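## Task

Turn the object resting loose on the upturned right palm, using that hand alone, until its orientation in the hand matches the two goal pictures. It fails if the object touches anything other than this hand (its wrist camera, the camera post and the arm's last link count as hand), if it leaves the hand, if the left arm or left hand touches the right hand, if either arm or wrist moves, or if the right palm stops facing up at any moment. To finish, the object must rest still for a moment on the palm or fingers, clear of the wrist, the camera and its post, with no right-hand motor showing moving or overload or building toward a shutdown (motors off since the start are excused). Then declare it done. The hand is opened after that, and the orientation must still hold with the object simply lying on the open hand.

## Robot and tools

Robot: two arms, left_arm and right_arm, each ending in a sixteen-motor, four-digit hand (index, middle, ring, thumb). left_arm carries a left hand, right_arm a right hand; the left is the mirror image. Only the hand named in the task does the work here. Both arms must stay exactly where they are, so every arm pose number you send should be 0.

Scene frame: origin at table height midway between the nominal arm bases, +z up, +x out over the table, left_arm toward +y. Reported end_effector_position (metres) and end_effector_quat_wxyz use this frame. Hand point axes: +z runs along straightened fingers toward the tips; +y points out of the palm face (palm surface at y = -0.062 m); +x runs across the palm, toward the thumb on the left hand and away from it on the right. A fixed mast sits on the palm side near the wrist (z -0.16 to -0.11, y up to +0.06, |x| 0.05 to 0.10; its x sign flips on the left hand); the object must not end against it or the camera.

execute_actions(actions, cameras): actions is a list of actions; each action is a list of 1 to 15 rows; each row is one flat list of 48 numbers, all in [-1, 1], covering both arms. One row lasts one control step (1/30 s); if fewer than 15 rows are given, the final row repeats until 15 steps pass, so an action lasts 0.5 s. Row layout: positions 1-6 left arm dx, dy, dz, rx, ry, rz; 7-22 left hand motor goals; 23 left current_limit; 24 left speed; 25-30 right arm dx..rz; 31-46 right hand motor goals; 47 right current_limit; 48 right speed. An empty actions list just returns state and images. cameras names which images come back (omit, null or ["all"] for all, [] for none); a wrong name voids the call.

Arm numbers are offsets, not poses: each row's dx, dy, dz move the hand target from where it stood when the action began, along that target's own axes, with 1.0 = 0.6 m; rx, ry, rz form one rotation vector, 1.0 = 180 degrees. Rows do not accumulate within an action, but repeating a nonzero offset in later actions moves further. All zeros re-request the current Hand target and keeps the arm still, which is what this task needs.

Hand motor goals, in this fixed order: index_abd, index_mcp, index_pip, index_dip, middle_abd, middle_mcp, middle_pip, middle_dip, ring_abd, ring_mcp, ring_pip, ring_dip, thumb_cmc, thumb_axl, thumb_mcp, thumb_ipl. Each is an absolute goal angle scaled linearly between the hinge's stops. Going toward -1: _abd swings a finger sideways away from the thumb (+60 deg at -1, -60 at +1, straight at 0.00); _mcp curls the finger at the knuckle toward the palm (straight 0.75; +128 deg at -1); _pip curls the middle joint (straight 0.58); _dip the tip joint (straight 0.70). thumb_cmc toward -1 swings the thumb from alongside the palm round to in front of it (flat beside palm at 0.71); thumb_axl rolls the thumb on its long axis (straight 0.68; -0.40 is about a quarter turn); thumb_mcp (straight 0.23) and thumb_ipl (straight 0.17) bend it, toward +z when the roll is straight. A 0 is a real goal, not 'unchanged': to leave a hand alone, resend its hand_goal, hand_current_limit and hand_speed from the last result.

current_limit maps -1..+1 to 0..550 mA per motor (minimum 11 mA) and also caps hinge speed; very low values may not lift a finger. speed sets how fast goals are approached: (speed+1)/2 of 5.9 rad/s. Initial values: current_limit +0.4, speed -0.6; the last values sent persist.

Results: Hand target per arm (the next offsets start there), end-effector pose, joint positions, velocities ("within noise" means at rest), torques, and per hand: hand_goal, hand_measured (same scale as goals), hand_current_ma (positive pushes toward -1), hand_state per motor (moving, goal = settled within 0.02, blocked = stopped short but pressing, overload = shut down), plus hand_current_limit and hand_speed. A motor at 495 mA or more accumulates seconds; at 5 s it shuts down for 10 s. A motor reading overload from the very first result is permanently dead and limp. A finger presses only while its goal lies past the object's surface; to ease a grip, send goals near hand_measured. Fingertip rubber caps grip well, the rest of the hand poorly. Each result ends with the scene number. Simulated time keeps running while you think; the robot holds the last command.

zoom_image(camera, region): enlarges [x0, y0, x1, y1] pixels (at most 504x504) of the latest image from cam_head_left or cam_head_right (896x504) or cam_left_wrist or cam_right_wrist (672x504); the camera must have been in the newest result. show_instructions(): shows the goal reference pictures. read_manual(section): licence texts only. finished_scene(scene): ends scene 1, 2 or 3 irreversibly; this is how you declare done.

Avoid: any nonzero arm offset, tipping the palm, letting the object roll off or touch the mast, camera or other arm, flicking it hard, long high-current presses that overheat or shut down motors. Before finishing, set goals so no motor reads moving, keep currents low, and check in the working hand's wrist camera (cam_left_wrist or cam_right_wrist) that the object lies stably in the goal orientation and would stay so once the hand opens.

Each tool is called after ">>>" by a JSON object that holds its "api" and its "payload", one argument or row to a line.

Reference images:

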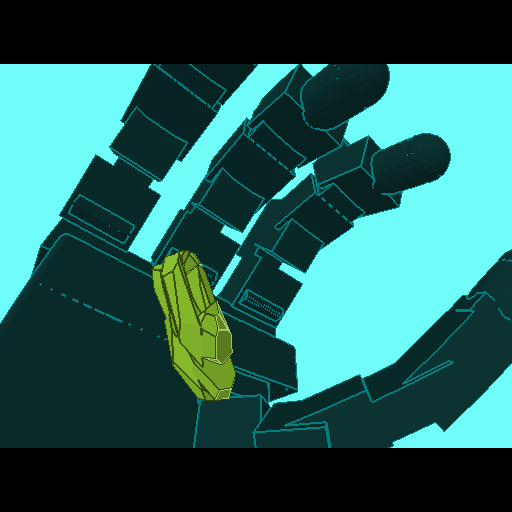

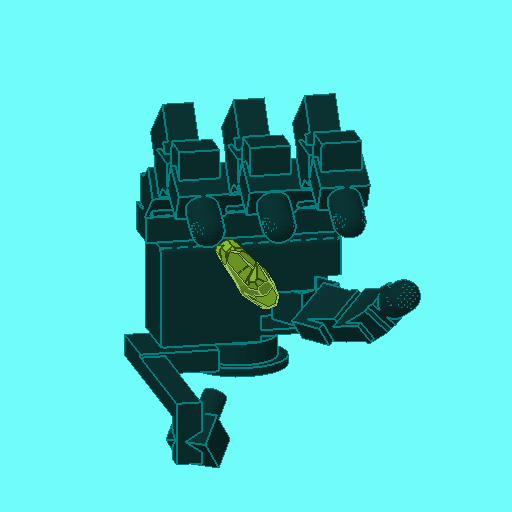

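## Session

>>> {"api": "execute_actions", "payload": {
  "actions": []
}}

>>> {"api": "zoom_image", "payload": {
  "camera": "cam_right_wrist",
  "region": [100, 210, 450, 450]
}}

>>> {"api": "show_instructions", "payload": {

}}

Scene clock: 0.00 s.
left_arm: end_effector_position=(+0.3915, +0.8158, +0.5604) hand_goal=(+0.000, +0.754, +0.576, +0.696, +0.000, +0.754, +0.576, +0.696, +0.000, +0.754, +0.576, +0.696, +0.714, +0.678, +0.226, +0.168) hand_measured=(+0.000, +0.754, +0.576, +0.696, +0.000, +0.754, +0.576, +0.696, +0.000, +0.754, +0.576, +0.696, +0.714, +0.678, +0.226, +0.168) hand_current_ma=(+0, +0, +0, +0, +0, +0, +0, +0, +0, +0, +0, +0, +0, +0, +0, +0) hand_state=(goal, goal, goal, goal, goal, goal, goal, goal, goal, goal, goal, goal, goal, goal, goal, goal) hand_current_limit=0.40 hand_speed=-0.60 end_effector_quat_wxyz=(+0.299, +0.295, +0.656, +0.627) | right_arm: end_effector_position=(+0.3702, -0.1063, +0.3980) hand_goal=(+0.000, +0.046, -0.008, +0.280, +0.000, +0.046, -0.008, +0.280, +0.000, +0.046, -0.008, +0.280, -0.104, +0.266, +0.032, -0.018) hand_measured=(+0.000, +0.060, -0.006, +0.282, +0.000, +0.060, -0.006, +0.282, +0.000, +0.058, -0.006, +0.282, -0.092, +0.270, +0.034, -0.016) hand_current_ma=(+0, +23, +2, +2, +0, +23, +2, +2, +0, +22, +2, +2, +20, +7, +2, +2) hand_state=(goal, goal, goal, goal, goal, goal, goal, goal, goal, goal, goal, goal, goal, goal, goal, goal) hand_current_limit=0.40 hand_speed=-0.60 end_effector_quat_wxyz=(+0.331, +0.313, +0.633, +0.627)
Joint positions: left_arm=[0.662 1.032 1.017 -0.021 0.002 -0.022] | right_arm=[0.688 1.131 0.609 0.527 0.065 -0.027]
Joint velocities: within noise
Joint torques (N m): no reading
Motor temperatures (°C): left_arm=[28 31 34 25 25 24] | right_arm=[28 30 31 28 25 26]
Heat: left arm: hottest elbow 34 °C; right arm: hottest elbow 31 °C.
Hand target: left_arm +0.3891, +0.8138, +0.5818; +0.305, +0.290, +0.644, +0.639 | right_arm +0.3709, -0.1057, +0.4198; +0.337, +0.306, +0.618, +0.641
camera_calibration:
cam_left_wrist: T_world_to_cam=[[0.516374, -0.646013, -0.562161, 0.600418], [-0.812368, -0.161821, -0.560244, 0.716787], [0.270955, 0.745977, -0.60836, -0.252017], [0, 0, 0, 1]] pos_world=[0.34054, 0.691867, 0.58579]
cam_right_wrist: T_world_to_cam=[[0.45112, -0.596412, 0.663915, -0.463572], [-0.27238, -0.800429, -0.533969, 0.190813], [0.849882, 0.060047, -0.52354, 0.0293919], [0, 0, 0, 1]] pos_world=[0.236121, -0.125512, 0.425049]

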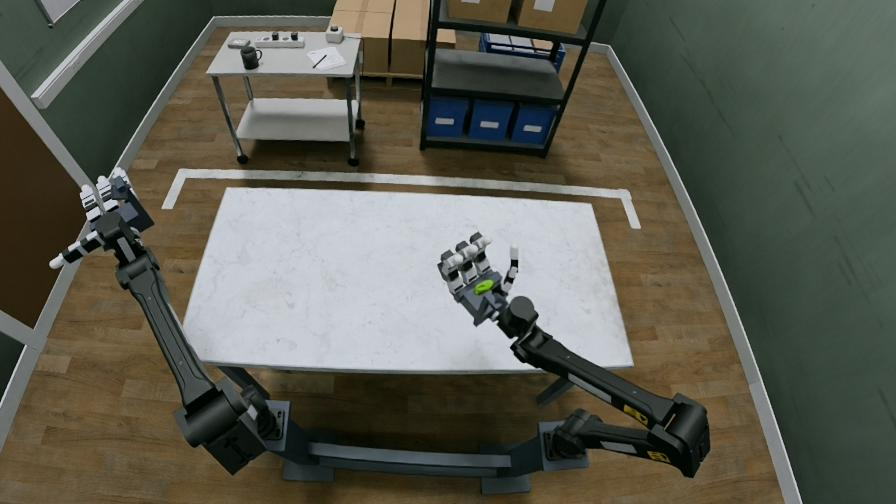

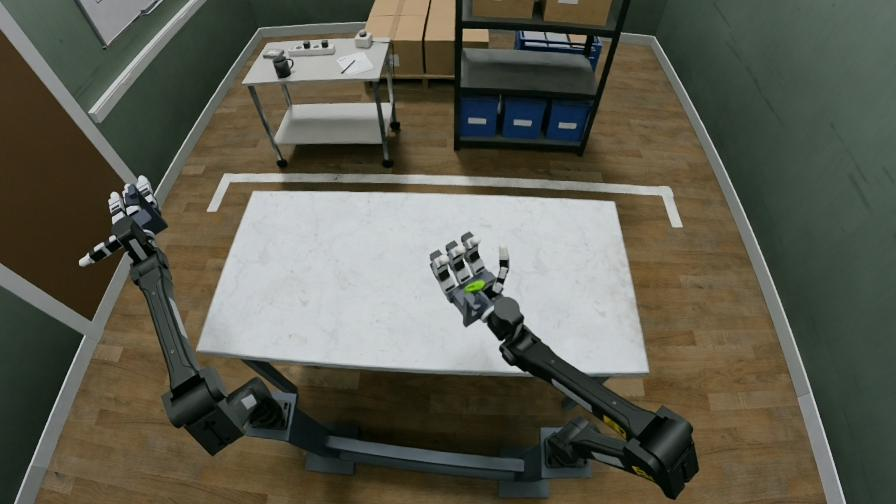

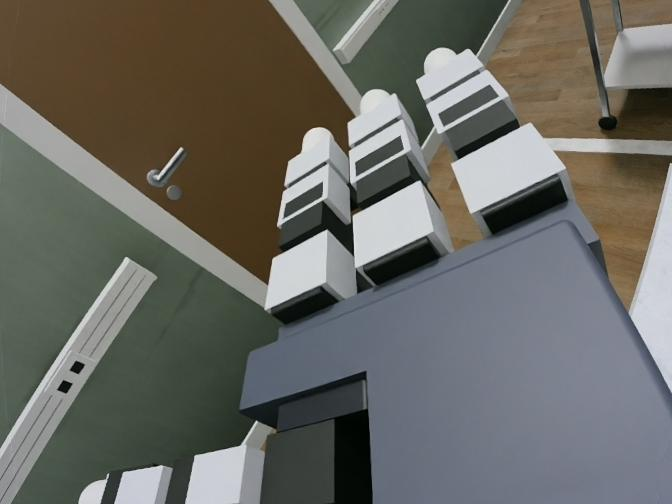

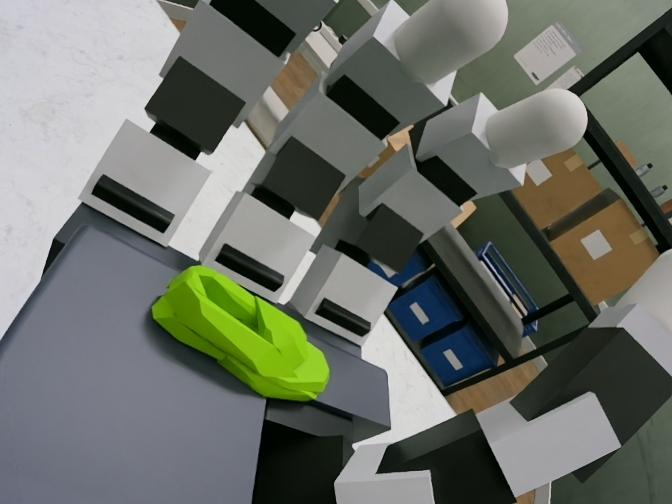

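Scaled by 1.440 from the camera's 672x504 image, which has a finer 960x720 frame.

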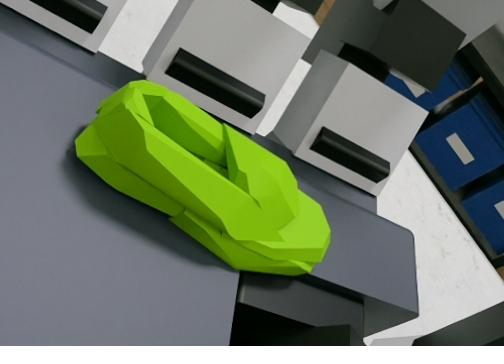

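Reference images for this scene: goal picture from the wrist camera place, goal picture looking into the palm.

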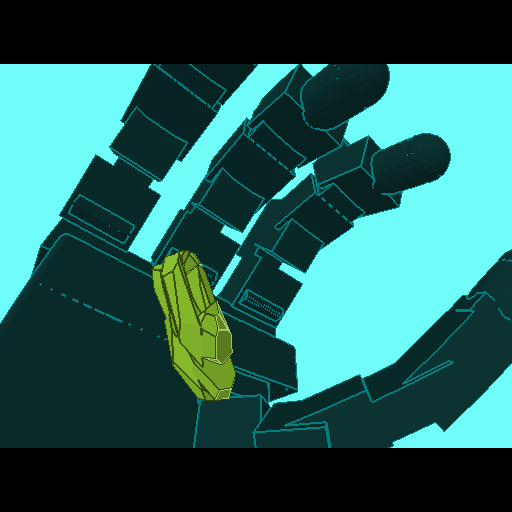

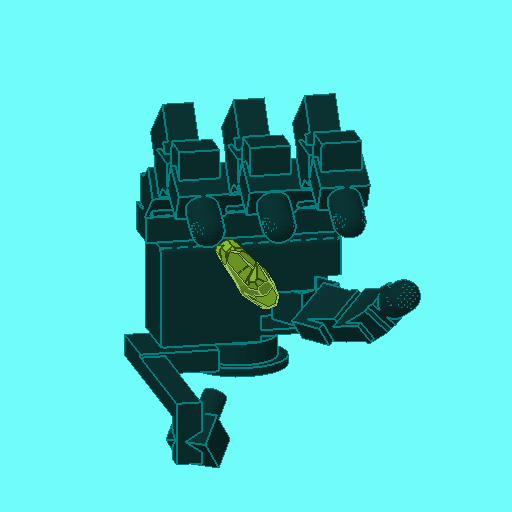

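>>> {"api": "execute_actions", "payload": {
  "actions": [
    [[0,0,0,0,0,0,0,0.754,0.576,0.696,0,0.754,0.576,0.696,0,0.754,0.576,0.696,0.714,0.678,0.226,0.168,0.4,-0.6,0,0,0,0,0,0,0,0.046,-0.008,0.28,-0.5,0.205,-0.4,-0.464,0,0.046,-0.008,0.28,-0.104,0.266,0.032,-0.018,0.4,-0.6]],
    [[0,0,0,0,0,0,0,0.754,0.576,0.696,0,0.754,0.576,0.696,0,0.754,0.576,0.696,0.714,0.678,0.226,0.168,0.4,-0.6,0,0,0,0,0,0,0,0.046,-0.008,0.28,-0.5,0.205,-0.95,-0.464,0,0.046,-0.008,0.28,-0.104,0.266,0.032,-0.018,0.4,-0.6]],
    [[0,0,0,0,0,0,0,0.754,0.576,0.696,0,0.754,0.576,0.696,0,0.754,0.576,0.696,0.714,0.678,0.226,0.168,0.4,-0.6,0,0,0,0,0,0,0,0.046,-0.008,0.28,-0.5,-0.068,-0.81,-0.45,0,0.046,-0.008,0.28,-0.104,0.266,0.032,-0.018,0.4,-0.6]]
  ],
  "cameras": ["cam_right_wrist"]
}}

Scene clock: 17.37 s.
left_arm: end_effector_position=(+0.3915, +0.8158, +0.5604) hand_goal=(+0.000, +0.754, +0.576, +0.696, +0.000, +0.754, +0.576, +0.696, +0.000, +0.754, +0.576, +0.696, +0.714, +0.678, +0.226, +0.168) hand_measured=(+0.000, +0.762, +0.576, +0.696, +0.000, +0.764, +0.576, +0.696, +0.000, +0.762, +0.576, +0.696, +0.724, +0.678, +0.226, +0.168) hand_current_ma=(+0, +15, +1, +0, +0, +18, +1, +0, +0, +14, +1, +0, +16, -1, +0, +0) hand_state=(goal, goal, goal, goal, goal, goal, goal, goal, goal, goal, goal, goal, goal, goal, goal, goal) hand_current_limit=0.40 hand_speed=-0.60 end_effector_quat_wxyz=(+0.299, +0.295, +0.656, +0.627) | right_arm: end_effector_position=(+0.3702, -0.1063, +0.3980) hand_goal=(+0.000, +0.046, -0.008, +0.280, -0.500, -0.068, -0.810, -0.450, +0.000, +0.046, -0.008, +0.280, -0.104, +0.266, +0.032, -0.018) hand_measured=(+0.000, +0.060, -0.006, +0.282, -0.498, -0.060, -0.816, -0.454, -0.004, +0.050, -0.010, +0.280, -0.092, +0.270, +0.034, -0.016) hand_current_ma=(+0, +23, +2, +2, +2, +10, -8, -3, -3, +3, -2, +0, +20, +7, +2, +2) hand_state=(goal, goal, goal, goal, goal, goal, goal, goal, goal, goal, goal, goal, goal, goal, goal, goal) hand_current_limit=0.40 hand_speed=-0.60 end_effector_quat_wxyz=(+0.331, +0.313, +0.633, +0.627)
Joint positions: left_arm=[0.662 1.032 1.017 -0.021 0.002 -0.022] | right_arm=[0.688 1.131 0.609 0.527 0.065 -0.027]
Joint velocities: within noise
Joint torques (N m): left_arm=[0.03 -6.53 12.34 3.95 -0.02 0.12] | right_arm=[-0.21 -6.95 13.39 3.41 0.17 0.03]
Motor temperatures (°C): left_arm=[28 31 44 25 25 24] | right_arm=[28 30 33 29 25 26]
Heat: left arm: hottest elbow 44 °C; right arm: hottest elbow 33 °C.
Hand target: left_arm +0.3891, +0.8138, +0.5818; +0.305, +0.290, +0.644, +0.639 | right_arm +0.3709, -0.1057, +0.4198; +0.337, +0.306, +0.618, +0.641
Off the commanded pose: left_arm 0.022 m, 2 deg | right_arm 0.022 m, 3 deg.
camera_calibration:
cam_right_wrist: T_world_to_cam=[[0.45112, -0.596412, 0.663915, -0.463572], [-0.27238, -0.800429, -0.533969, 0.190813], [0.849882, 0.060047, -0.52354, 0.0293919], [0, 0, 0, 1]] pos_world=[0.236121, -0.125512, 0.425049]
Images, in order (width x height): cam_right_wrist 672x504.

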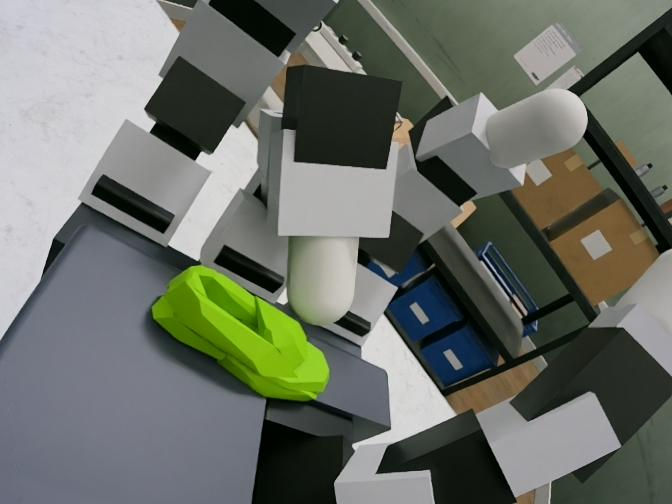

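Good placement. Push wristward.

>>> {"api": "execute_actions", "payload": {
  "actions": [
    [[0,0,0,0,0,0,0,0.754,0.576,0.696,0,0.754,0.576,0.696,0,0.754,0.576,0.696,0.714,0.678,0.226,0.168,0.4,-0.6,0,0,0,0,0,0,0,0.046,-0.008,0.28,-0.55,-0.3,-0.69,-0.4,0,0.046,-0.008,0.28,-0.104,0.266,0.032,-0.018,0.4,-0.6]]
  ],
  "cameras": ["cam_right_wrist"]
}}

>>> {"api": "execute_actions", "payload": {
  "actions": [
    [[0,0,0,0,0,0,0,0.754,0.576,0.696,0,0.754,0.576,0.696,0,0.754,0.576,0.696,0.714,0.678,0.226,0.168,0.4,-0.6,0,0,0,0,0,0,0,0.046,-0.008,0.28,-0.6,-0.42,-0.62,-0.34,0,0.046,-0.008,0.28,-0.104,0.266,0.032,-0.018,0.4,-0.6]]
  ],
  "cameras": ["cam_right_wrist"]
}}

Scene clock: 22.13 s.
left_arm: end_effector_position=(+0.3915, +0.8158, +0.5604) hand_goal=(+0.000, +0.754, +0.576, +0.696, +0.000, +0.754, +0.576, +0.696, +0.000, +0.754, +0.576, +0.696, +0.714, +0.678, +0.226, +0.168) hand_measured=(+0.000, +0.762, +0.576, +0.696, +0.000, +0.764, +0.576, +0.696, +0.000, +0.762, +0.576, +0.696, +0.724, +0.678, +0.226, +0.168) hand_current_ma=(+0, +15, +1, +0, +0, +18, +1, +0, +0, +14, +1, +0, +16, -1, +0, +0) hand_state=(goal, goal, goal, goal, goal, goal, goal, goal, goal, goal, goal, goal, goal, goal, goal, goal) hand_current_limit=0.40 hand_speed=-0.60 end_effector_quat_wxyz=(+0.299, +0.295, +0.656, +0.627) | right_arm: end_effector_position=(+0.3702, -0.1063, +0.3980) hand_goal=(+0.000, +0.046, -0.008, +0.280, -0.550, -0.300, -0.690, -0.400, +0.000, +0.046, -0.008, +0.280, -0.104, +0.266, +0.032, -0.018) hand_measured=(+0.000, +0.060, -0.006, +0.282, -0.554, -0.240, -0.674, -0.398, -0.004, +0.050, -0.010, +0.280, -0.092, +0.270, +0.034, -0.016) hand_current_ma=(+0, +23, +2, +2, -4, +175, +27, +2, -3, +3, -2, +0, +20, +7, +2, +2) hand_state=(goal, goal, goal, goal, goal, blocked, goal, goal, goal, goal, goal, goal, goal, goal, goal, goal) hand_current_limit=0.40 hand_speed=-0.60 end_effector_quat_wxyz=(+0.331, +0.313, +0.633, +0.627)
Joint positions: left_arm=[0.662 1.032 1.017 -0.021 0.002 -0.022] | right_arm=[0.688 1.131 0.609 0.527 0.065 -0.027]
Joint velocities: within noise
Joint torques (N m): left_arm=[0.03 -6.53 12.34 3.93 -0.02 0.13] | right_arm=[-0.21 -6.83 13.37 3.4 0.18 0.02]
Motor temperatures (°C): left_arm=[28 31 46 25 25 24] | right_arm=[28 30 33 29 25 26]
Heat: left arm: hottest elbow 46 °C; right arm: hottest elbow 33 °C.
Hand target: left_arm +0.3891, +0.8138, +0.5818; +0.305, +0.290, +0.644, +0.639 | right_arm +0.3709, -0.1057, +0.4198; +0.337, +0.306, +0.618, +0.641
Off the commanded pose: left_arm 0.022 m, 2 deg | right_arm 0.022 m, 3 deg.
camera_calibration:
cam_right_wrist: T_world_to_cam=[[0.45112, -0.596412, 0.663915, -0.463572], [-0.27238, -0.800429, -0.533969, 0.190813], [0.849882, 0.060047, -0.52354, 0.0293919], [0, 0, 0, 1]] pos_world=[0.236121, -0.125512, 0.425049]
Images, in order (width x height): cam_right_wrist 672x504.

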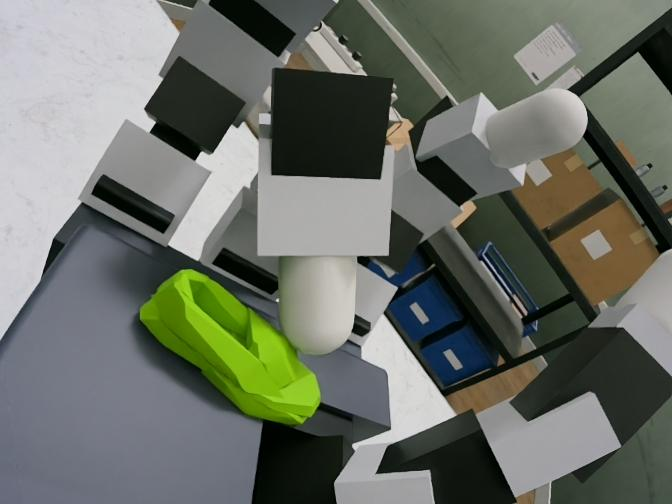

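Scene clock: 22.83 s.
left_arm: end_effector_position=(+0.3915, +0.8158, +0.5604) hand_goal=(+0.000, +0.754, +0.576, +0.696, +0.000, +0.754, +0.576, +0.696, +0.000, +0.754, +0.576, +0.696, +0.714, +0.678, +0.226, +0.168) hand_measured=(+0.000, +0.762, +0.576, +0.696, +0.000, +0.764, +0.576, +0.696, +0.000, +0.762, +0.576, +0.696, +0.724, +0.678, +0.226, +0.168) hand_current_ma=(+0, +15, +1, +0, +0, +18, +1, +0, +0, +14, +1, +0, +16, -1, +0, +0) hand_state=(goal, goal, goal, goal, goal, goal, goal, goal, goal, goal, goal, goal, goal, goal, goal, goal) hand_current_limit=0.40 hand_speed=-0.60 end_effector_quat_wxyz=(+0.299, +0.295, +0.656, +0.627) | right_arm: end_effector_position=(+0.3702, -0.1063, +0.3980) hand_goal=(+0.000, +0.046, -0.008, +0.280, -0.600, -0.420, -0.620, -0.340, +0.000, +0.046, -0.008, +0.280, -0.104, +0.266, +0.032, -0.018) hand_measured=(+0.000, +0.060, -0.006, +0.282, -0.604, -0.344, -0.602, -0.338, -0.004, +0.050, -0.010, +0.280, -0.092, +0.270, +0.034, -0.016) hand_current_ma=(+0, +23, +2, +2, -4, +241, +30, +3, -3, +3, -2, +0, +20, +7, +2, +2) hand_state=(goal, goal, goal, goal, goal, blocked, goal, goal, goal, goal, goal, goal, goal, goal, goal, goal) hand_current_limit=0.40 hand_speed=-0.60 end_effector_quat_wxyz=(+0.331, +0.313, +0.633, +0.627)
Joint positions: left_arm=[0.662 1.032 1.017 -0.021 0.002 -0.022] | right_arm=[0.688 1.131 0.609 0.527 0.065 -0.027]
Joint velocities: within noise
Joint torques (N m): left_arm=[0.09 -6.65 12.31 3.95 -0.01 0.12] | right_arm=[-0.21 -6.77 13.38 3.37 0.18 0.03]
Motor temperatures (°C): left_arm=[28 31 46 25 25 24] | right_arm=[28 30 33 29 25 26]
Heat: left arm: hottest elbow 46 °C; right arm: hottest elbow 33 °C.
Hand target: left_arm +0.3891, +0.8138, +0.5818; +0.305, +0.290, +0.644, +0.639 | right_arm +0.3709, -0.1057, +0.4198; +0.337, +0.306, +0.618, +0.641
Off the commanded pose: left_arm 0.022 m, 2 deg | right_arm 0.022 m, 3 deg.
camera_calibration:
cam_right_wrist: T_world_to_cam=[[0.45112, -0.596412, 0.663915, -0.463572], [-0.27238, -0.800429, -0.533969, 0.190813], [0.849882, 0.060047, -0.52354, 0.0293919], [0, 0, 0, 1]] pos_world=[0.236121, -0.125512, 0.425049]
Images, in order (width x height): cam_right_wrist 672x504.

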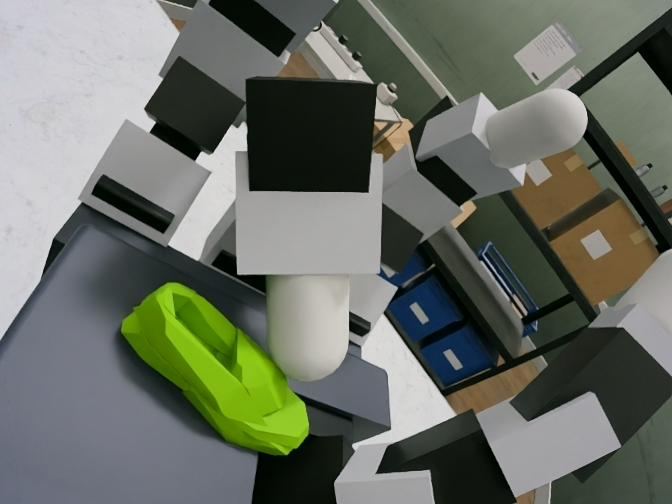

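>>> {"api": "execute_actions", "payload": {
  "actions": [
    [[0,0,0,0,0,0,0,0.754,0.576,0.696,0,0.754,0.576,0.696,0,0.754,0.576,0.696,0.714,0.678,0.226,0.168,0.4,-0.6,0,0,0,0,0,0,0,0.046,-0.008,0.28,-0.62,-0.54,-0.55,-0.29,0,0.046,-0.008,0.28,-0.104,0.266,0.032,-0.018,0.4,-0.6]]
  ],
  "cameras": ["cam_right_wrist"]
}}

>>> {"api": "execute_actions", "payload": {
  "actions": [
    [[0,0,0,0,0,0,0,0.754,0.576,0.696,0,0.754,0.576,0.696,0,0.754,0.576,0.696,0.714,0.678,0.226,0.168,0.4,-0.6,0,0,0,0,0,0,0,0.046,-0.008,0.28,-0.5,-0.6,-0.52,-0.27,0,0.046,-0.008,0.28,-0.104,0.266,0.032,-0.018,0.4,-0.6]]
  ],
  "cameras": ["cam_right_wrist"]
}}

Scene clock: 27.67 s.
left_arm: end_effector_position=(+0.3915, +0.8158, +0.5604) hand_goal=(+0.000, +0.754, +0.576, +0.696, +0.000, +0.754, +0.576, +0.696, +0.000, +0.754, +0.576, +0.696, +0.714, +0.678, +0.226, +0.168) hand_measured=(+0.000, +0.762, +0.576, +0.696, +0.000, +0.764, +0.576, +0.696, +0.000, +0.762, +0.576, +0.696, +0.724, +0.678, +0.226, +0.168) hand_current_ma=(+0, +15, +1, +0, +0, +18, +1, +0, +0, +14, +1, +0, +16, -1, +0, +0) hand_state=(goal, goal, goal, goal, goal, goal, goal, goal, goal, goal, goal, goal, goal, goal, goal, goal) hand_current_limit=0.40 hand_speed=-0.60 end_effector_quat_wxyz=(+0.299, +0.295, +0.656, +0.627) | right_arm: end_effector_position=(+0.3702, -0.1063, +0.3980) hand_goal=(+0.000, +0.046, -0.008, +0.280, -0.620, -0.540, -0.550, -0.290, +0.000, +0.046, -0.008, +0.280, -0.104, +0.266, +0.032, -0.018) hand_measured=(+0.000, +0.060, -0.006, +0.282, -0.622, -0.432, -0.526, -0.286, -0.004, +0.050, -0.010, +0.280, -0.092, +0.270, +0.034, -0.016) hand_current_ma=(+0, +23, +2, +2, -1, +385, +45, +5, -3, +3, -2, +0, +20, +7, +2, +2) hand_state=(goal, goal, goal, goal, goal, blocked, blocked, goal, goal, goal, goal, goal, goal, goal, goal, goal) hand_current_limit=0.40 hand_speed=-0.60 end_effector_quat_wxyz=(+0.331, +0.313, +0.633, +0.627)
Joint positions: left_arm=[0.662 1.032 1.017 -0.021 0.002 -0.022] | right_arm=[0.688 1.131 0.609 0.527 0.065 -0.027]
Joint velocities: within noise
Joint torques (N m): left_arm=[0.03 -6.53 12.34 3.95 -0.01 0.13] | right_arm=[-0.21 -6.83 13.39 3.38 0.18 0.03]
Motor temperatures (°C): left_arm=[28 31 48 26 25 24] | right_arm=[28 30 34 29 25 26]
Heat: left arm: hottest elbow 48 °C; right arm: hottest elbow 34 °C.
Hand target: left_arm +0.3891, +0.8138, +0.5818; +0.305, +0.290, +0.644, +0.639 | right_arm +0.3709, -0.1057, +0.4198; +0.337, +0.306, +0.618, +0.641
Off the commanded pose: left_arm 0.022 m, 2 deg | right_arm 0.022 m, 3 deg.
camera_calibration:
cam_right_wrist: T_world_to_cam=[[0.45112, -0.596412, 0.663915, -0.463572], [-0.27238, -0.800429, -0.533969, 0.190813], [0.849882, 0.060047, -0.52354, 0.0293919], [0, 0, 0, 1]] pos_world=[0.236121, -0.125512, 0.425049]
Images, in order (width x height): cam_right_wrist 672x504.

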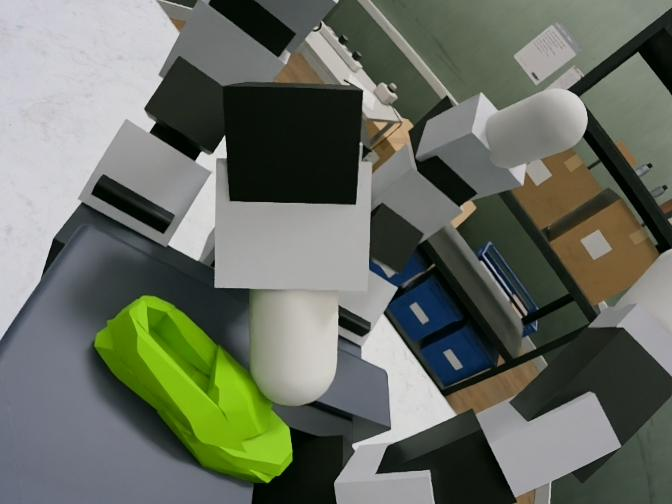

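Scene clock: 28.37 s.
left_arm: end_effector_position=(+0.3915, +0.8158, +0.5604) hand_goal=(+0.000, +0.754, +0.576, +0.696, +0.000, +0.754, +0.576, +0.696, +0.000, +0.754, +0.576, +0.696, +0.714, +0.678, +0.226, +0.168) hand_measured=(+0.000, +0.762, +0.576, +0.696, +0.000, +0.764, +0.576, +0.696, +0.000, +0.762, +0.576, +0.696, +0.724, +0.678, +0.226, +0.168) hand_current_ma=(+0, +15, +1, +0, +0, +18, +1, +0, +0, +14, +1, +0, +16, -1, +0, +0) hand_state=(goal, goal, goal, goal, goal, goal, goal, goal, goal, goal, goal, goal, goal, goal, goal, goal) hand_current_limit=0.40 hand_speed=-0.60 end_effector_quat_wxyz=(+0.299, +0.295, +0.656, +0.627) | right_arm: end_effector_position=(+0.3702, -0.1063, +0.3980) hand_goal=(+0.000, +0.046, -0.008, +0.280, -0.500, -0.600, -0.520, -0.270, +0.000, +0.046, -0.008, +0.280, -0.104, +0.266, +0.032, -0.018) hand_measured=(+0.000, +0.060, -0.006, +0.282, -0.504, -0.474, -0.492, -0.262, -0.004, +0.050, -0.010, +0.280, -0.092, +0.270, +0.034, -0.016) hand_current_ma=(+0, +23, +2, +2, -4, +385, +56, +10, -3, +3, -2, +0, +20, +7, +2, +2) hand_state=(goal, goal, goal, goal, goal, blocked, blocked, goal, goal, goal, goal, goal, goal, goal, goal, goal) hand_current_limit=0.40 hand_speed=-0.60 end_effector_quat_wxyz=(+0.331, +0.313, +0.633, +0.627)
Joint positions: left_arm=[0.662 1.032 1.017 -0.021 0.002 -0.022] | right_arm=[0.688 1.131 0.609 0.527 0.065 -0.027]
Joint velocities: within noise
Joint torques (N m): left_arm=[-0.03 -6.48 12.33 3.96 -0.02 0.13] | right_arm=[-0.21 -6.77 13.37 3.37 0.18 0.03]
Motor temperatures (°C): left_arm=[28 31 48 26 25 24] | right_arm=[28 30 34 29 25 26]
Heat: left arm: hottest elbow 48 °C; right arm: hottest elbow 34 °C.
Hand target: left_arm +0.3891, +0.8138, +0.5818; +0.305, +0.290, +0.644, +0.639 | right_arm +0.3709, -0.1057, +0.4198; +0.337, +0.306, +0.618, +0.641
Off the commanded pose: left_arm 0.022 m, 2 deg | right_arm 0.022 m, 3 deg.
camera_calibration:
cam_right_wrist: T_world_to_cam=[[0.45112, -0.596412, 0.663915, -0.463572], [-0.27238, -0.800429, -0.533969, 0.190813], [0.849882, 0.060047, -0.52354, 0.0293919], [0, 0, 0, 1]] pos_world=[0.236121, -0.125512, 0.425049]
Images, in order (width x height): cam_right_wrist 672x504.

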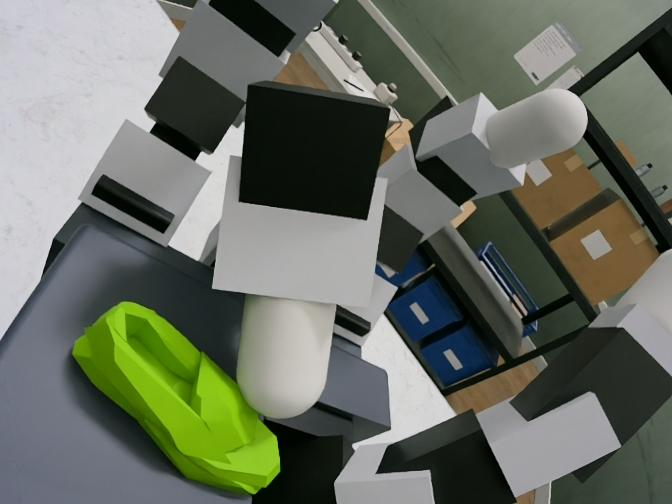

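>>> {"api": "execute_actions", "payload": {
  "actions": [
    [[0,0,0,0,0,0,0,0.754,0.576,0.696,0,0.754,0.576,0.696,0,0.754,0.576,0.696,0.714,0.678,0.226,0.168,0.4,-0.6,0,0,0,0,0,0,0,0.046,-0.008,0.28,-0.5,-0.48,-0.5,-0.265,0.9,0.046,-0.5,-0.1,-0.104,0.266,0.032,-0.018,0.4,-0.6]],
    [[0,0,0,0,0,0,0,0.754,0.576,0.696,0,0.754,0.576,0.696,0,0.754,0.576,0.696,0.714,0.678,0.226,0.168,0.4,-0.6,0,0,0,0,0,0,0,0.046,-0.008,0.28,-0.5,-0.48,-0.5,-0.265,0.95,-0.25,-0.664,-0.246,-0.104,0.266,0.032,-0.018,0.4,-0.6]],
    [[0,0,0,0,0,0,0,0.754,0.576,0.696,0,0.754,0.576,0.696,0,0.754,0.576,0.696,0.714,0.678,0.226,0.168,0.4,-0.6,0,0,0,0,0,0,0,0.046,-0.008,0.28,-0.5,-0.48,-0.5,-0.265,0.95,-0.45,-0.664,-0.246,-0.104,0.266,0.032,-0.018,0.4,-0.6]]
  ],
  "cameras": ["cam_right_wrist", "cam_head_left"]
}}

>>> {"api": "zoom_image", "payload": {
  "camera": "cam_head_left",
  "region": [430, 240, 520, 330]
}}

Scene clock: 40.33 s.
left_arm: end_effector_position=(+0.3915, +0.8158, +0.5604) hand_goal=(+0.000, +0.754, +0.576, +0.696, +0.000, +0.754, +0.576, +0.696, +0.000, +0.754, +0.576, +0.696, +0.714, +0.678, +0.226, +0.168) hand_measured=(+0.000, +0.762, +0.576, +0.696, +0.000, +0.764, +0.576, +0.696, +0.000, +0.762, +0.576, +0.696, +0.724, +0.678, +0.226, +0.168) hand_current_ma=(+0, +15, +1, +0, +0, +18, +1, +0, +0, +14, +1, +0, +16, -1, +0, +0) hand_state=(goal, goal, goal, goal, goal, goal, goal, goal, goal, goal, goal, goal, goal, goal, goal, goal) hand_current_limit=0.40 hand_speed=-0.60 end_effector_quat_wxyz=(+0.299, +0.295, +0.656, +0.627) | right_arm: end_effector_position=(+0.3702, -0.1063, +0.3980) hand_goal=(+0.000, +0.046, -0.008, +0.280, -0.500, -0.480, -0.500, -0.264, +0.950, -0.450, -0.664, -0.246, -0.104, +0.266, +0.032, -0.018) hand_measured=(+0.000, +0.060, -0.006, +0.282, -0.540, -0.528, -0.510, -0.262, +0.570, +0.004, -0.596, -0.252, -0.092, +0.270, +0.034, -0.016) hand_current_ma=(+0, +23, +2, +2, -78, -131, -15, +2, -385, +385, +189, -9, +20, +7, +2, +2) hand_state=(goal, goal, goal, goal, blocked, blocked, goal, goal, blocked, blocked, blocked, goal, goal, goal, goal, goal) hand_current_limit=0.40 hand_speed=-0.60 end_effector_quat_wxyz=(+0.331, +0.313, +0.633, +0.627)
Joint positions: left_arm=[0.662 1.032 1.017 -0.021 0.002 -0.022] | right_arm=[0.688 1.131 0.609 0.527 0.065 -0.027]
Joint velocities: within noise
Joint torques (N m): left_arm=[0.03 -6.59 12.33 3.96 -0.02 0.12] | right_arm=[-0.21 -6.77 13.35 3.34 0.18 0.02]
Motor temperatures (°C): left_arm=[28 31 52 26 25 24] | right_arm=[28 31 35 29 25 26]
Heat: left arm: hottest elbow 52 °C; right arm: hottest elbow 35 °C.
Hand target: left_arm +0.3891, +0.8138, +0.5818; +0.305, +0.290, +0.644, +0.639 | right_arm +0.3709, -0.1057, +0.4198; +0.337, +0.306, +0.618, +0.641
Off the commanded pose: left_arm 0.022 m, 2 deg | right_arm 0.022 m, 3 deg.
camera_calibration:
cam_right_wrist: T_world_to_cam=[[0.45112, -0.596412, 0.663915, -0.463572], [-0.27238, -0.800429, -0.533969, 0.190813], [0.849882, 0.060047, -0.52354, 0.0293919], [0, 0, 0, 1]] pos_world=[0.236121, -0.125512, 0.425049]
Images, in order (width x height): cam_head_left 896x504, cam_right_wrist 672x504.

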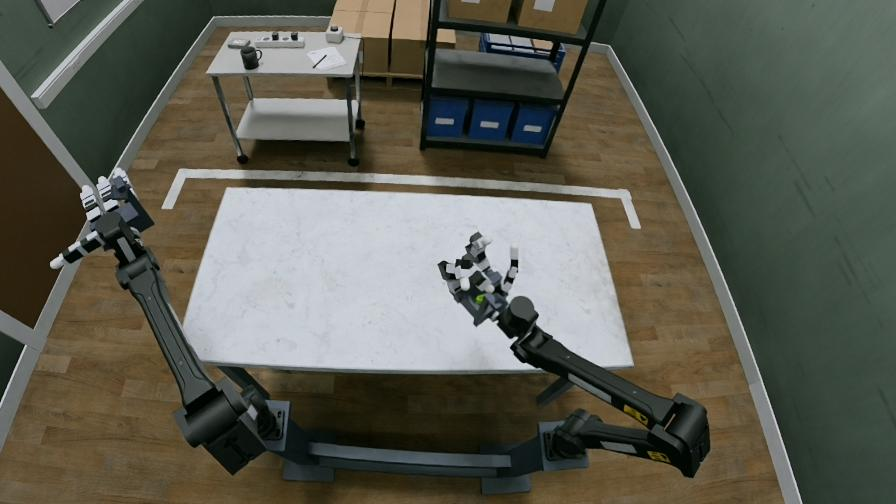

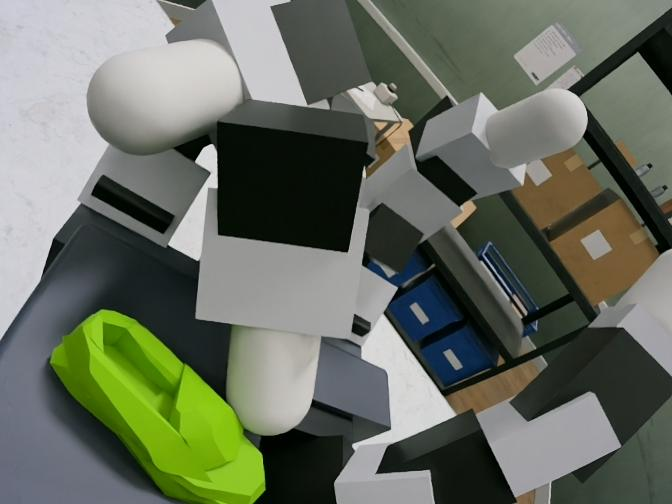

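Scaled by 5.600 from the camera's 896x504 image, which has a finer 1280x720 frame.

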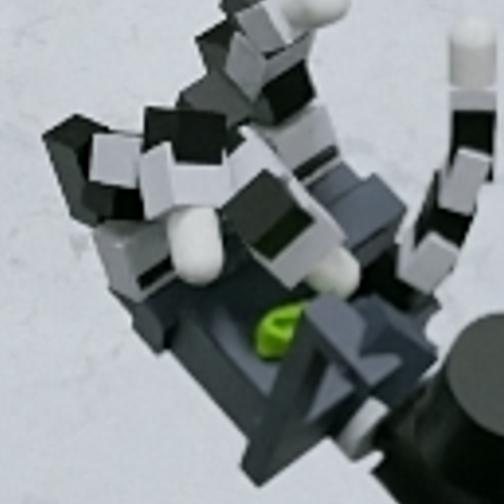

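>>> {"api": "execute_actions", "payload": {
  "actions": [
    [[0,0,0,0,0,0,0,0.754,0.576,0.696,0,0.754,0.576,0.696,0,0.754,0.576,0.696,0.714,0.678,0.226,0.168,0.4,-0.6,0,0,0,0,0,0,0,0.046,-0.008,0.28,-0.5,-0.45,-0.55,-0.264,0.3,0.15,-0.5,-0.1,-0.104,0.266,0.032,-0.018,0.4,-0.6]],
    [[0,0,0,0,0,0,0,0.754,0.576,0.696,0,0.754,0.576,0.696,0,0.754,0.576,0.696,0.714,0.678,0.226,0.168,0.4,-0.6,0,0,0,0,0,0,0,0.046,-0.008,0.28,-0.3,-0.2,-0.5,-0.1,0,0.046,-0.008,0.28,-0.104,0.266,0.032,-0.018,0.4,-0.6]],
    [[0,0,0,0,0,0,0,0.754,0.576,0.696,0,0.754,0.576,0.696,0,0.754,0.576,0.696,0.714,0.678,0.226,0.168,0.4,-0.6,0,0,0,0,0,0,0,0.15,-0.008,0.28,0,-0.25,0.139,0.12,0,0.046,-0.008,0.28,0.1,0.3,0.032,-0.018,0.4,-0.6]],
    [[0,0,0,0,0,0,0,0.754,0.576,0.696,0,0.754,0.576,0.696,0,0.754,0.576,0.696,0.714,0.678,0.226,0.168,0.4,-0.6,0,0,0,0,0,0,0,0.3,-0.2,0,0.3,-0.7,0.139,0.1,0,0.046,-0.008,0.28,0.4,0.4,0.032,-0.018,0.4,-0.6]],
    [[0,0,0,0,0,0,0,0.754,0.576,0.696,0,0.754,0.576,0.696,0,0.754,0.576,0.696,0.714,0.678,0.226,0.168,0.4,-0.6,0,0,0,0,0,0,0,0.3,-0.2,0,0.5,-0.9,0.139,0,0,0.046,-0.008,0.28,0.5,0.4,0.032,-0.018,0.4,-0.6]]
  ],
  "cameras": ["cam_right_wrist"]
}}

Scene clock: 50.20 s.
left_arm: end_effector_position=(+0.3915, +0.8158, +0.5604) hand_goal=(+0.000, +0.754, +0.576, +0.696, +0.000, +0.754, +0.576, +0.696, +0.000, +0.754, +0.576, +0.696, +0.714, +0.678, +0.226, +0.168) hand_measured=(+0.000, +0.762, +0.576, +0.696, +0.000, +0.764, +0.576, +0.696, +0.000, +0.762, +0.576, +0.696, +0.724, +0.678, +0.226, +0.168) hand_current_ma=(+0, +15, +1, +0, +0, +18, +1, +0, +0, +14, +1, +0, +16, -1, +0, +0) hand_state=(goal, goal, goal, goal, goal, goal, goal, goal, goal, goal, goal, goal, goal, goal, goal, goal) hand_current_limit=0.40 hand_speed=-0.60 end_effector_quat_wxyz=(+0.299, +0.295, +0.656, +0.627) | right_arm: end_effector_position=(+0.3702, -0.1063, +0.3980) hand_goal=(+0.000, +0.300, -0.200, +0.000, +0.500, -0.900, +0.140, +0.000, +0.000, +0.046, -0.008, +0.280, +0.500, +0.400, +0.032, -0.018) hand_measured=(+0.000, +0.304, -0.196, +0.002, +0.500, -0.904, +0.134, +0.002, +0.004, +0.058, -0.010, +0.276, +0.508, +0.400, +0.034, -0.016) hand_current_ma=(+0, +6, +3, +2, +0, -3, -6, +2, +3, +20, -2, -3, +12, +0, +2, +1) hand_state=(goal, goal, goal, goal, goal, goal, goal, goal, goal, goal, goal, goal, goal, goal, goal, goal) hand_current_limit=0.40 hand_speed=-0.60 end_effector_quat_wxyz=(+0.331, +0.313, +0.633, +0.627)
Joint positions: left_arm=[0.662 1.032 1.017 -0.021 0.002 -0.022] | right_arm=[0.688 1.131 0.609 0.527 0.065 -0.027]
Joint velocities: within noise
Joint torques (N m): left_arm=[-0.09 -6.53 12.31 3.95 -0.02 0.11] | right_arm=[-0.21 -6.83 13.35 3.33 0.18 -0.04]
Motor temperatures (°C): left_arm=[28 31 55 26 25 24] | right_arm=[28 31 36 29 25 26]
Heat: left arm: hottest elbow 55 °C; right arm: hottest elbow 36 °C.
Hand target: left_arm +0.3891, +0.8138, +0.5818; +0.305, +0.290, +0.644, +0.639 | right_arm +0.3709, -0.1057, +0.4198; +0.337, +0.306, +0.618, +0.641
Off the commanded pose: left_arm 0.022 m, 2 deg | right_arm 0.022 m, 3 deg.
camera_calibration:
cam_right_wrist: T_world_to_cam=[[0.45112, -0.596412, 0.663915, -0.463572], [-0.27238, -0.800429, -0.533969, 0.190813], [0.849882, 0.060047, -0.52354, 0.0293919], [0, 0, 0, 1]] pos_world=[0.236121, -0.125512, 0.425049]
Images, in order (width x height): cam_right_wrist 672x504.

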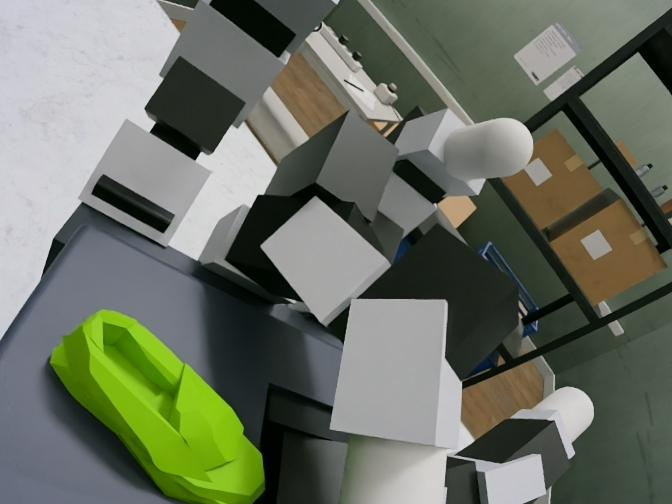

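>>> {"api": "execute_actions", "payload": {
  "actions": [
    [[0,0,0,0,0,0,0,0.754,0.576,0.696,0,0.754,0.576,0.696,0,0.754,0.576,0.696,0.714,0.678,0.226,0.168,0.4,-0.6,0,0,0,0,0,0,0,0.3,-0.2,0,0.2,-0.97,0.139,-0.2,0,0.046,-0.008,0.28,0.5,0.4,0.032,-0.018,0.4,-0.6]]
  ],
  "cameras": ["cam_right_wrist"]
}}

>>> {"api": "execute_actions", "payload": {
  "actions": [
    [[0,0,0,0,0,0,0,0.754,0.576,0.696,0,0.754,0.576,0.696,0,0.754,0.576,0.696,0.714,0.678,0.226,0.168,0.4,-0.6,0,0,0,0,0,0,0,0.3,-0.2,0,-0.05,-0.97,0.139,-0.3,0,0.046,-0.008,0.28,0.5,0.4,0.032,-0.018,0.4,-0.6]]
  ],
  "cameras": ["cam_right_wrist"]
}}

Scene clock: 55.37 s.
left_arm: end_effector_position=(+0.3915, +0.8158, +0.5604) hand_goal=(+0.000, +0.754, +0.576, +0.696, +0.000, +0.754, +0.576, +0.696, +0.000, +0.754, +0.576, +0.696, +0.714, +0.678, +0.226, +0.168) hand_measured=(+0.000, +0.762, +0.576, +0.696, +0.000, +0.764, +0.576, +0.696, +0.000, +0.762, +0.576, +0.696, +0.724, +0.678, +0.226, +0.168) hand_current_ma=(+0, +15, +1, +0, +0, +18, +1, +0, +0, +14, +1, +0, +16, -1, +0, +0) hand_state=(goal, goal, goal, goal, goal, goal, goal, goal, goal, goal, goal, goal, goal, goal, goal, goal) hand_current_limit=0.40 hand_speed=-0.60 end_effector_quat_wxyz=(+0.299, +0.295, +0.656, +0.627) | right_arm: end_effector_position=(+0.3702, -0.1063, +0.3980) hand_goal=(+0.000, +0.300, -0.200, +0.000, +0.200, -0.970, +0.140, -0.200, +0.000, +0.046, -0.008, +0.280, +0.500, +0.400, +0.032, -0.018) hand_measured=(+0.000, +0.304, -0.196, +0.002, +0.204, -0.974, +0.134, -0.198, +0.004, +0.058, -0.010, +0.276, +0.508, +0.400, +0.034, -0.016) hand_current_ma=(+0, +6, +3, +2, +4, -4, -6, +2, +3, +20, -2, -3, +12, +0, +2, +1) hand_state=(goal, goal, goal, goal, goal, goal, goal, goal, goal, goal, goal, goal, goal, goal, goal, goal) hand_current_limit=0.40 hand_speed=-0.60 end_effector_quat_wxyz=(+0.331, +0.313, +0.633, +0.627)
Joint positions: left_arm=[0.662 1.032 1.017 -0.021 0.002 -0.022] | right_arm=[0.688 1.131 0.609 0.527 0.065 -0.027]
Joint velocities: within noise
Joint torques (N m): left_arm=[-0.03 -6.59 12.33 3.93 -0.02 0.13] | right_arm=[-0.15 -6.83 13.37 3.34 0.18 -0.03]
Motor temperatures (°C): left_arm=[28 31 56 26 25 24] | right_arm=[28 31 36 29 25 26]
Heat: left arm: hottest elbow 56 °C; right arm: hottest elbow 36 °C.
Hand target: left_arm +0.3891, +0.8138, +0.5818; +0.305, +0.290, +0.644, +0.639 | right_arm +0.3709, -0.1057, +0.4198; +0.337, +0.306, +0.618, +0.641
Off the commanded pose: left_arm 0.022 m, 2 deg | right_arm 0.022 m, 3 deg.
camera_calibration:
cam_right_wrist: T_world_to_cam=[[0.45112, -0.596412, 0.663915, -0.463572], [-0.27238, -0.800429, -0.533969, 0.190813], [0.849882, 0.060047, -0.52354, 0.0293919], [0, 0, 0, 1]] pos_world=[0.236121, -0.125512, 0.425049]
Images, in order (width x height): cam_right_wrist 672x504.

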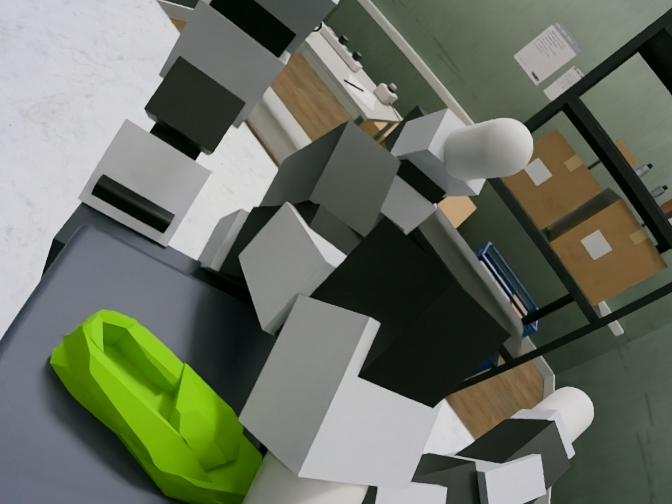

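Scene clock: 56.07 s.
left_arm: end_effector_position=(+0.3915, +0.8158, +0.5604) hand_goal=(+0.000, +0.754, +0.576, +0.696, +0.000, +0.754, +0.576, +0.696, +0.000, +0.754, +0.576, +0.696, +0.714, +0.678, +0.226, +0.168) hand_measured=(+0.000, +0.762, +0.576, +0.696, +0.000, +0.764, +0.576, +0.696, +0.000, +0.762, +0.576, +0.696, +0.724, +0.678, +0.226, +0.168) hand_current_ma=(+0, +15, +1, +0, +0, +18, +1, +0, +0, +14, +1, +0, +16, -1, +0, +0) hand_state=(goal, goal, goal, goal, goal, goal, goal, goal, goal, goal, goal, goal, goal, goal, goal, goal) hand_current_limit=0.40 hand_speed=-0.60 end_effector_quat_wxyz=(+0.299, +0.295, +0.656, +0.627) | right_arm: end_effector_position=(+0.3702, -0.1063, +0.3980) hand_goal=(+0.000, +0.300, -0.200, +0.000, -0.050, -0.970, +0.140, -0.300, +0.000, +0.046, -0.008, +0.280, +0.500, +0.400, +0.032, -0.018) hand_measured=(+0.000, +0.304, -0.196, +0.002, -0.048, -0.974, +0.140, -0.298, +0.004, +0.058, -0.010, +0.276, +0.508, +0.400, +0.034, -0.016) hand_current_ma=(+0, +6, +3, +2, +2, -3, -1, +2, +3, +20, -2, -3, +12, +0, +2, +1) hand_state=(goal, goal, goal, goal, goal, goal, goal, goal, goal, goal, goal, goal, goal, goal, goal, goal) hand_current_limit=0.40 hand_speed=-0.60 end_effector_quat_wxyz=(+0.331, +0.313, +0.633, +0.627)
Joint positions: left_arm=[0.662 1.032 1.017 -0.021 0.002 -0.022] | right_arm=[0.688 1.131 0.609 0.527 0.065 -0.027]
Joint velocities: within noise
Joint torques (N m): left_arm=[-0.03 -6.53 12.34 3.95 -0.01 0.12] | right_arm=[-0.21 -6.83 13.34 3.34 0.18 -0.02]
Motor temperatures (°C): left_arm=[28 31 56 26 25 24] | right_arm=[28 31 36 29 25 26]
Heat: left arm: hottest elbow 56 °C; right arm: hottest elbow 36 °C.
Hand target: left_arm +0.3891, +0.8138, +0.5818; +0.305, +0.290, +0.644, +0.639 | right_arm +0.3709, -0.1057, +0.4198; +0.337, +0.306, +0.618, +0.641
Off the commanded pose: left_arm 0.022 m, 2 deg | right_arm 0.022 m, 3 deg.
camera_calibration:
cam_right_wrist: T_world_to_cam=[[0.45112, -0.596412, 0.663915, -0.463572], [-0.27238, -0.800429, -0.533969, 0.190813], [0.849882, 0.060047, -0.52354, 0.0293919], [0, 0, 0, 1]] pos_world=[0.236121, -0.125512, 0.425049]
Images, in order (width x height): cam_right_wrist 672x504.

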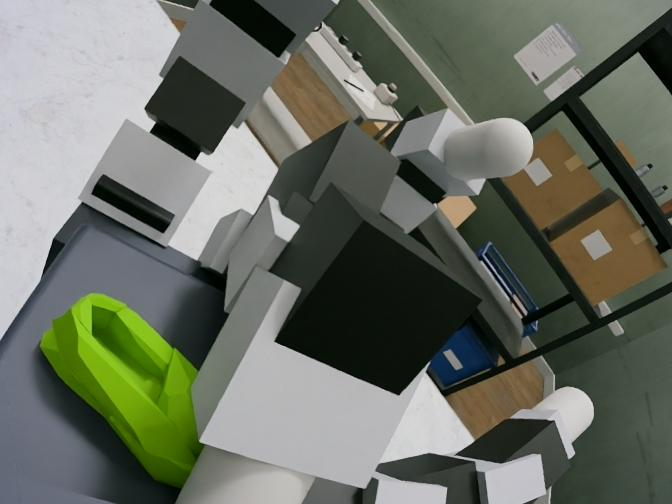

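Rotating as desired. Continue, curling.

>>> {"api": "execute_actions", "payload": {
  "actions": [
    [[0,0,0,0,0,0,0,0.754,0.576,0.696,0,0.754,0.576,0.696,0,0.754,0.576,0.696,0.714,0.678,0.226,0.168,0.4,-0.6,0,0,0,0,0,0,0,0.3,-0.2,0,-0.2,-0.98,0.139,-0.4,0,0.046,-0.008,0.28,0.5,0.4,0.032,-0.018,0.4,-0.6]]
  ],
  "cameras": ["cam_right_wrist"]
}}

>>> {"api": "execute_actions", "payload": {
  "actions": [
    [[0,0,0,0,0,0,0,0.754,0.576,0.696,0,0.754,0.576,0.696,0,0.754,0.576,0.696,0.714,0.678,0.226,0.168,0.4,-0.6,0,0,0,0,0,0,0,0.3,-0.2,0,-0.3,-0.98,0.139,-0.55,0,0.046,-0.008,0.28,0.5,0.4,0.032,-0.018,0.4,-0.6]]
  ],
  "cameras": ["cam_right_wrist"]
}}

Scene clock: 59.77 s.
left_arm: end_effector_position=(+0.3915, +0.8158, +0.5604) hand_goal=(+0.000, +0.754, +0.576, +0.696, +0.000, +0.754, +0.576, +0.696, +0.000, +0.754, +0.576, +0.696, +0.714, +0.678, +0.226, +0.168) hand_measured=(+0.000, +0.762, +0.576, +0.696, +0.000, +0.764, +0.576, +0.696, +0.000, +0.762, +0.576, +0.696, +0.724, +0.678, +0.226, +0.168) hand_current_ma=(+0, +15, +1, +0, +0, +18, +1, +0, +0, +14, +1, +0, +16, -1, +0, +0) hand_state=(goal, goal, goal, goal, goal, goal, goal, goal, goal, goal, goal, goal, goal, goal, goal, goal) hand_current_limit=0.40 hand_speed=-0.60 end_effector_quat_wxyz=(+0.299, +0.295, +0.656, +0.627) | right_arm: end_effector_position=(+0.3702, -0.1063, +0.3980) hand_goal=(+0.000, +0.300, -0.200, +0.000, -0.200, -0.980, +0.140, -0.400, +0.000, +0.046, -0.008, +0.280, +0.500, +0.400, +0.032, -0.018) hand_measured=(+0.000, +0.304, -0.196, +0.002, -0.186, -0.964, +0.152, -0.382, +0.004, +0.058, -0.010, +0.276, +0.508, +0.400, +0.034, -0.016) hand_current_ma=(+0, +6, +3, +2, +19, +27, +20, +31, +3, +20, -2, -3, +12, +0, +2, +1) hand_state=(goal, goal, goal, goal, goal, goal, goal, goal, goal, goal, goal, goal, goal, goal, goal, goal) hand_current_limit=0.40 hand_speed=-0.60 end_effector_quat_wxyz=(+0.331, +0.313, +0.633, +0.627)
Joint positions: left_arm=[0.662 1.032 1.017 -0.021 0.002 -0.022] | right_arm=[0.688 1.131 0.609 0.527 0.065 -0.027]
Joint velocities: within noise
Joint torques (N m): left_arm=[-0.03 -6.53 12.34 3.95 -0.01 0.12] | right_arm=[-0.15 -6.77 13.35 3.36 0.18 -0.02]
Motor temperatures (°C): left_arm=[28 31 57 26 25 24] | right_arm=[28 31 37 29 25 26]
Heat: left arm: hottest elbow 57 °C; right arm: hottest elbow 37 °C.
Hand target: left_arm +0.3891, +0.8138, +0.5818; +0.305, +0.290, +0.644, +0.639 | right_arm +0.3709, -0.1057, +0.4198; +0.337, +0.306, +0.618, +0.641
Off the commanded pose: left_arm 0.022 m, 2 deg | right_arm 0.022 m, 3 deg.
camera_calibration:
cam_right_wrist: T_world_to_cam=[[0.45112, -0.596412, 0.663915, -0.463572], [-0.27238, -0.800429, -0.533969, 0.190813], [0.849882, 0.060047, -0.52354, 0.0293919], [0, 0, 0, 1]] pos_world=[0.236121, -0.125512, 0.425049]
Images, in order (width x height): cam_right_wrist 672x504.

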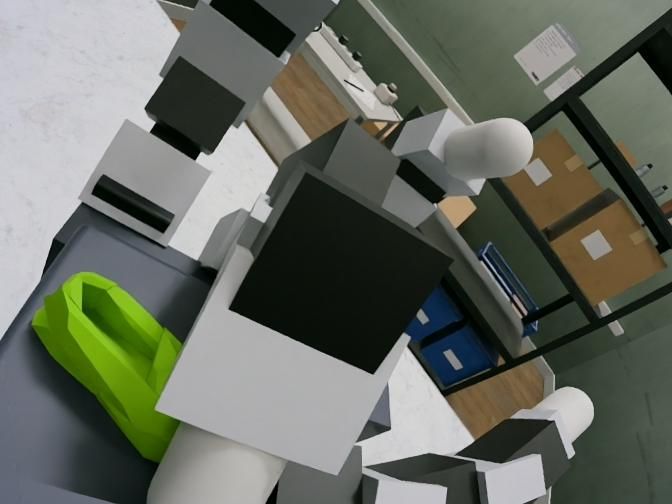

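Scene clock: 60.47 s.
left_arm: end_effector_position=(+0.3915, +0.8158, +0.5604) hand_goal=(+0.000, +0.754, +0.576, +0.696, +0.000, +0.754, +0.576, +0.696, +0.000, +0.754, +0.576, +0.696, +0.714, +0.678, +0.226, +0.168) hand_measured=(+0.000, +0.762, +0.576, +0.696, +0.000, +0.764, +0.576, +0.696, +0.000, +0.762, +0.576, +0.696, +0.724, +0.678, +0.226, +0.168) hand_current_ma=(+0, +15, +1, +0, +0, +18, +1, +0, +0, +14, +1, +0, +16, -1, +0, +0) hand_state=(goal, goal, goal, goal, goal, goal, goal, goal, goal, goal, goal, goal, goal, goal, goal, goal) hand_current_limit=0.40 hand_speed=-0.60 end_effector_quat_wxyz=(+0.299, +0.295, +0.656, +0.627) | right_arm: end_effector_position=(+0.3702, -0.1063, +0.3980) hand_goal=(+0.000, +0.300, -0.200, +0.000, -0.300, -0.980, +0.140, -0.550, +0.000, +0.046, -0.008, +0.280, +0.500, +0.400, +0.032, -0.018) hand_measured=(+0.000, +0.304, -0.196, +0.002, -0.280, -0.948, +0.168, -0.514, +0.004, +0.058, -0.010, +0.276, +0.508, +0.400, +0.034, -0.016) hand_current_ma=(+0, +6, +3, +2, +33, +76, +60, +85, +3, +20, -2, -3, +12, +0, +2, +1) hand_state=(goal, goal, goal, goal, blocked, blocked, blocked, blocked, goal, goal, goal, goal, goal, goal, goal, goal) hand_current_limit=0.40 hand_speed=-0.60 end_effector_quat_wxyz=(+0.331, +0.313, +0.633, +0.627)
Joint positions: left_arm=[0.662 1.032 1.017 -0.021 0.002 -0.022] | right_arm=[0.688 1.131 0.609 0.527 0.065 -0.027]
Joint velocities: within noise
Joint torques (N m): left_arm=[-0.09 -6.53 12.34 3.96 -0.02 0.12] | right_arm=[-0.15 -6.77 13.38 3.36 0.19 -0.01]
Motor temperatures (°C): left_arm=[28 31 57 26 25 24] | right_arm=[28 31 37 29 25 26]
Heat: left arm: hottest elbow 57 °C; right arm: hottest elbow 37 °C.
Hand target: left_arm +0.3891, +0.8138, +0.5818; +0.305, +0.290, +0.644, +0.639 | right_arm +0.3709, -0.1057, +0.4198; +0.337, +0.306, +0.618, +0.641
Off the commanded pose: left_arm 0.022 m, 2 deg | right_arm 0.022 m, 3 deg.
camera_calibration:
cam_right_wrist: T_world_to_cam=[[0.45112, -0.596412, 0.663915, -0.463572], [-0.27238, -0.800429, -0.533969, 0.190813], [0.849882, 0.060047, -0.52354, 0.0293919], [0, 0, 0, 1]] pos_world=[0.236121, -0.125512, 0.425049]
Images, in order (width x height): cam_right_wrist 672x504.

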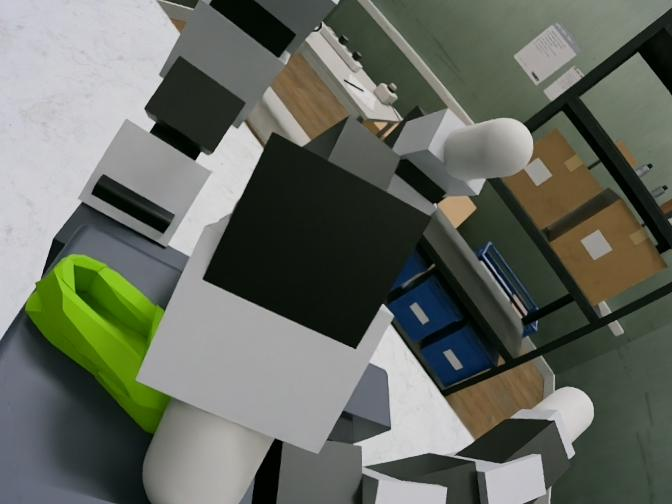

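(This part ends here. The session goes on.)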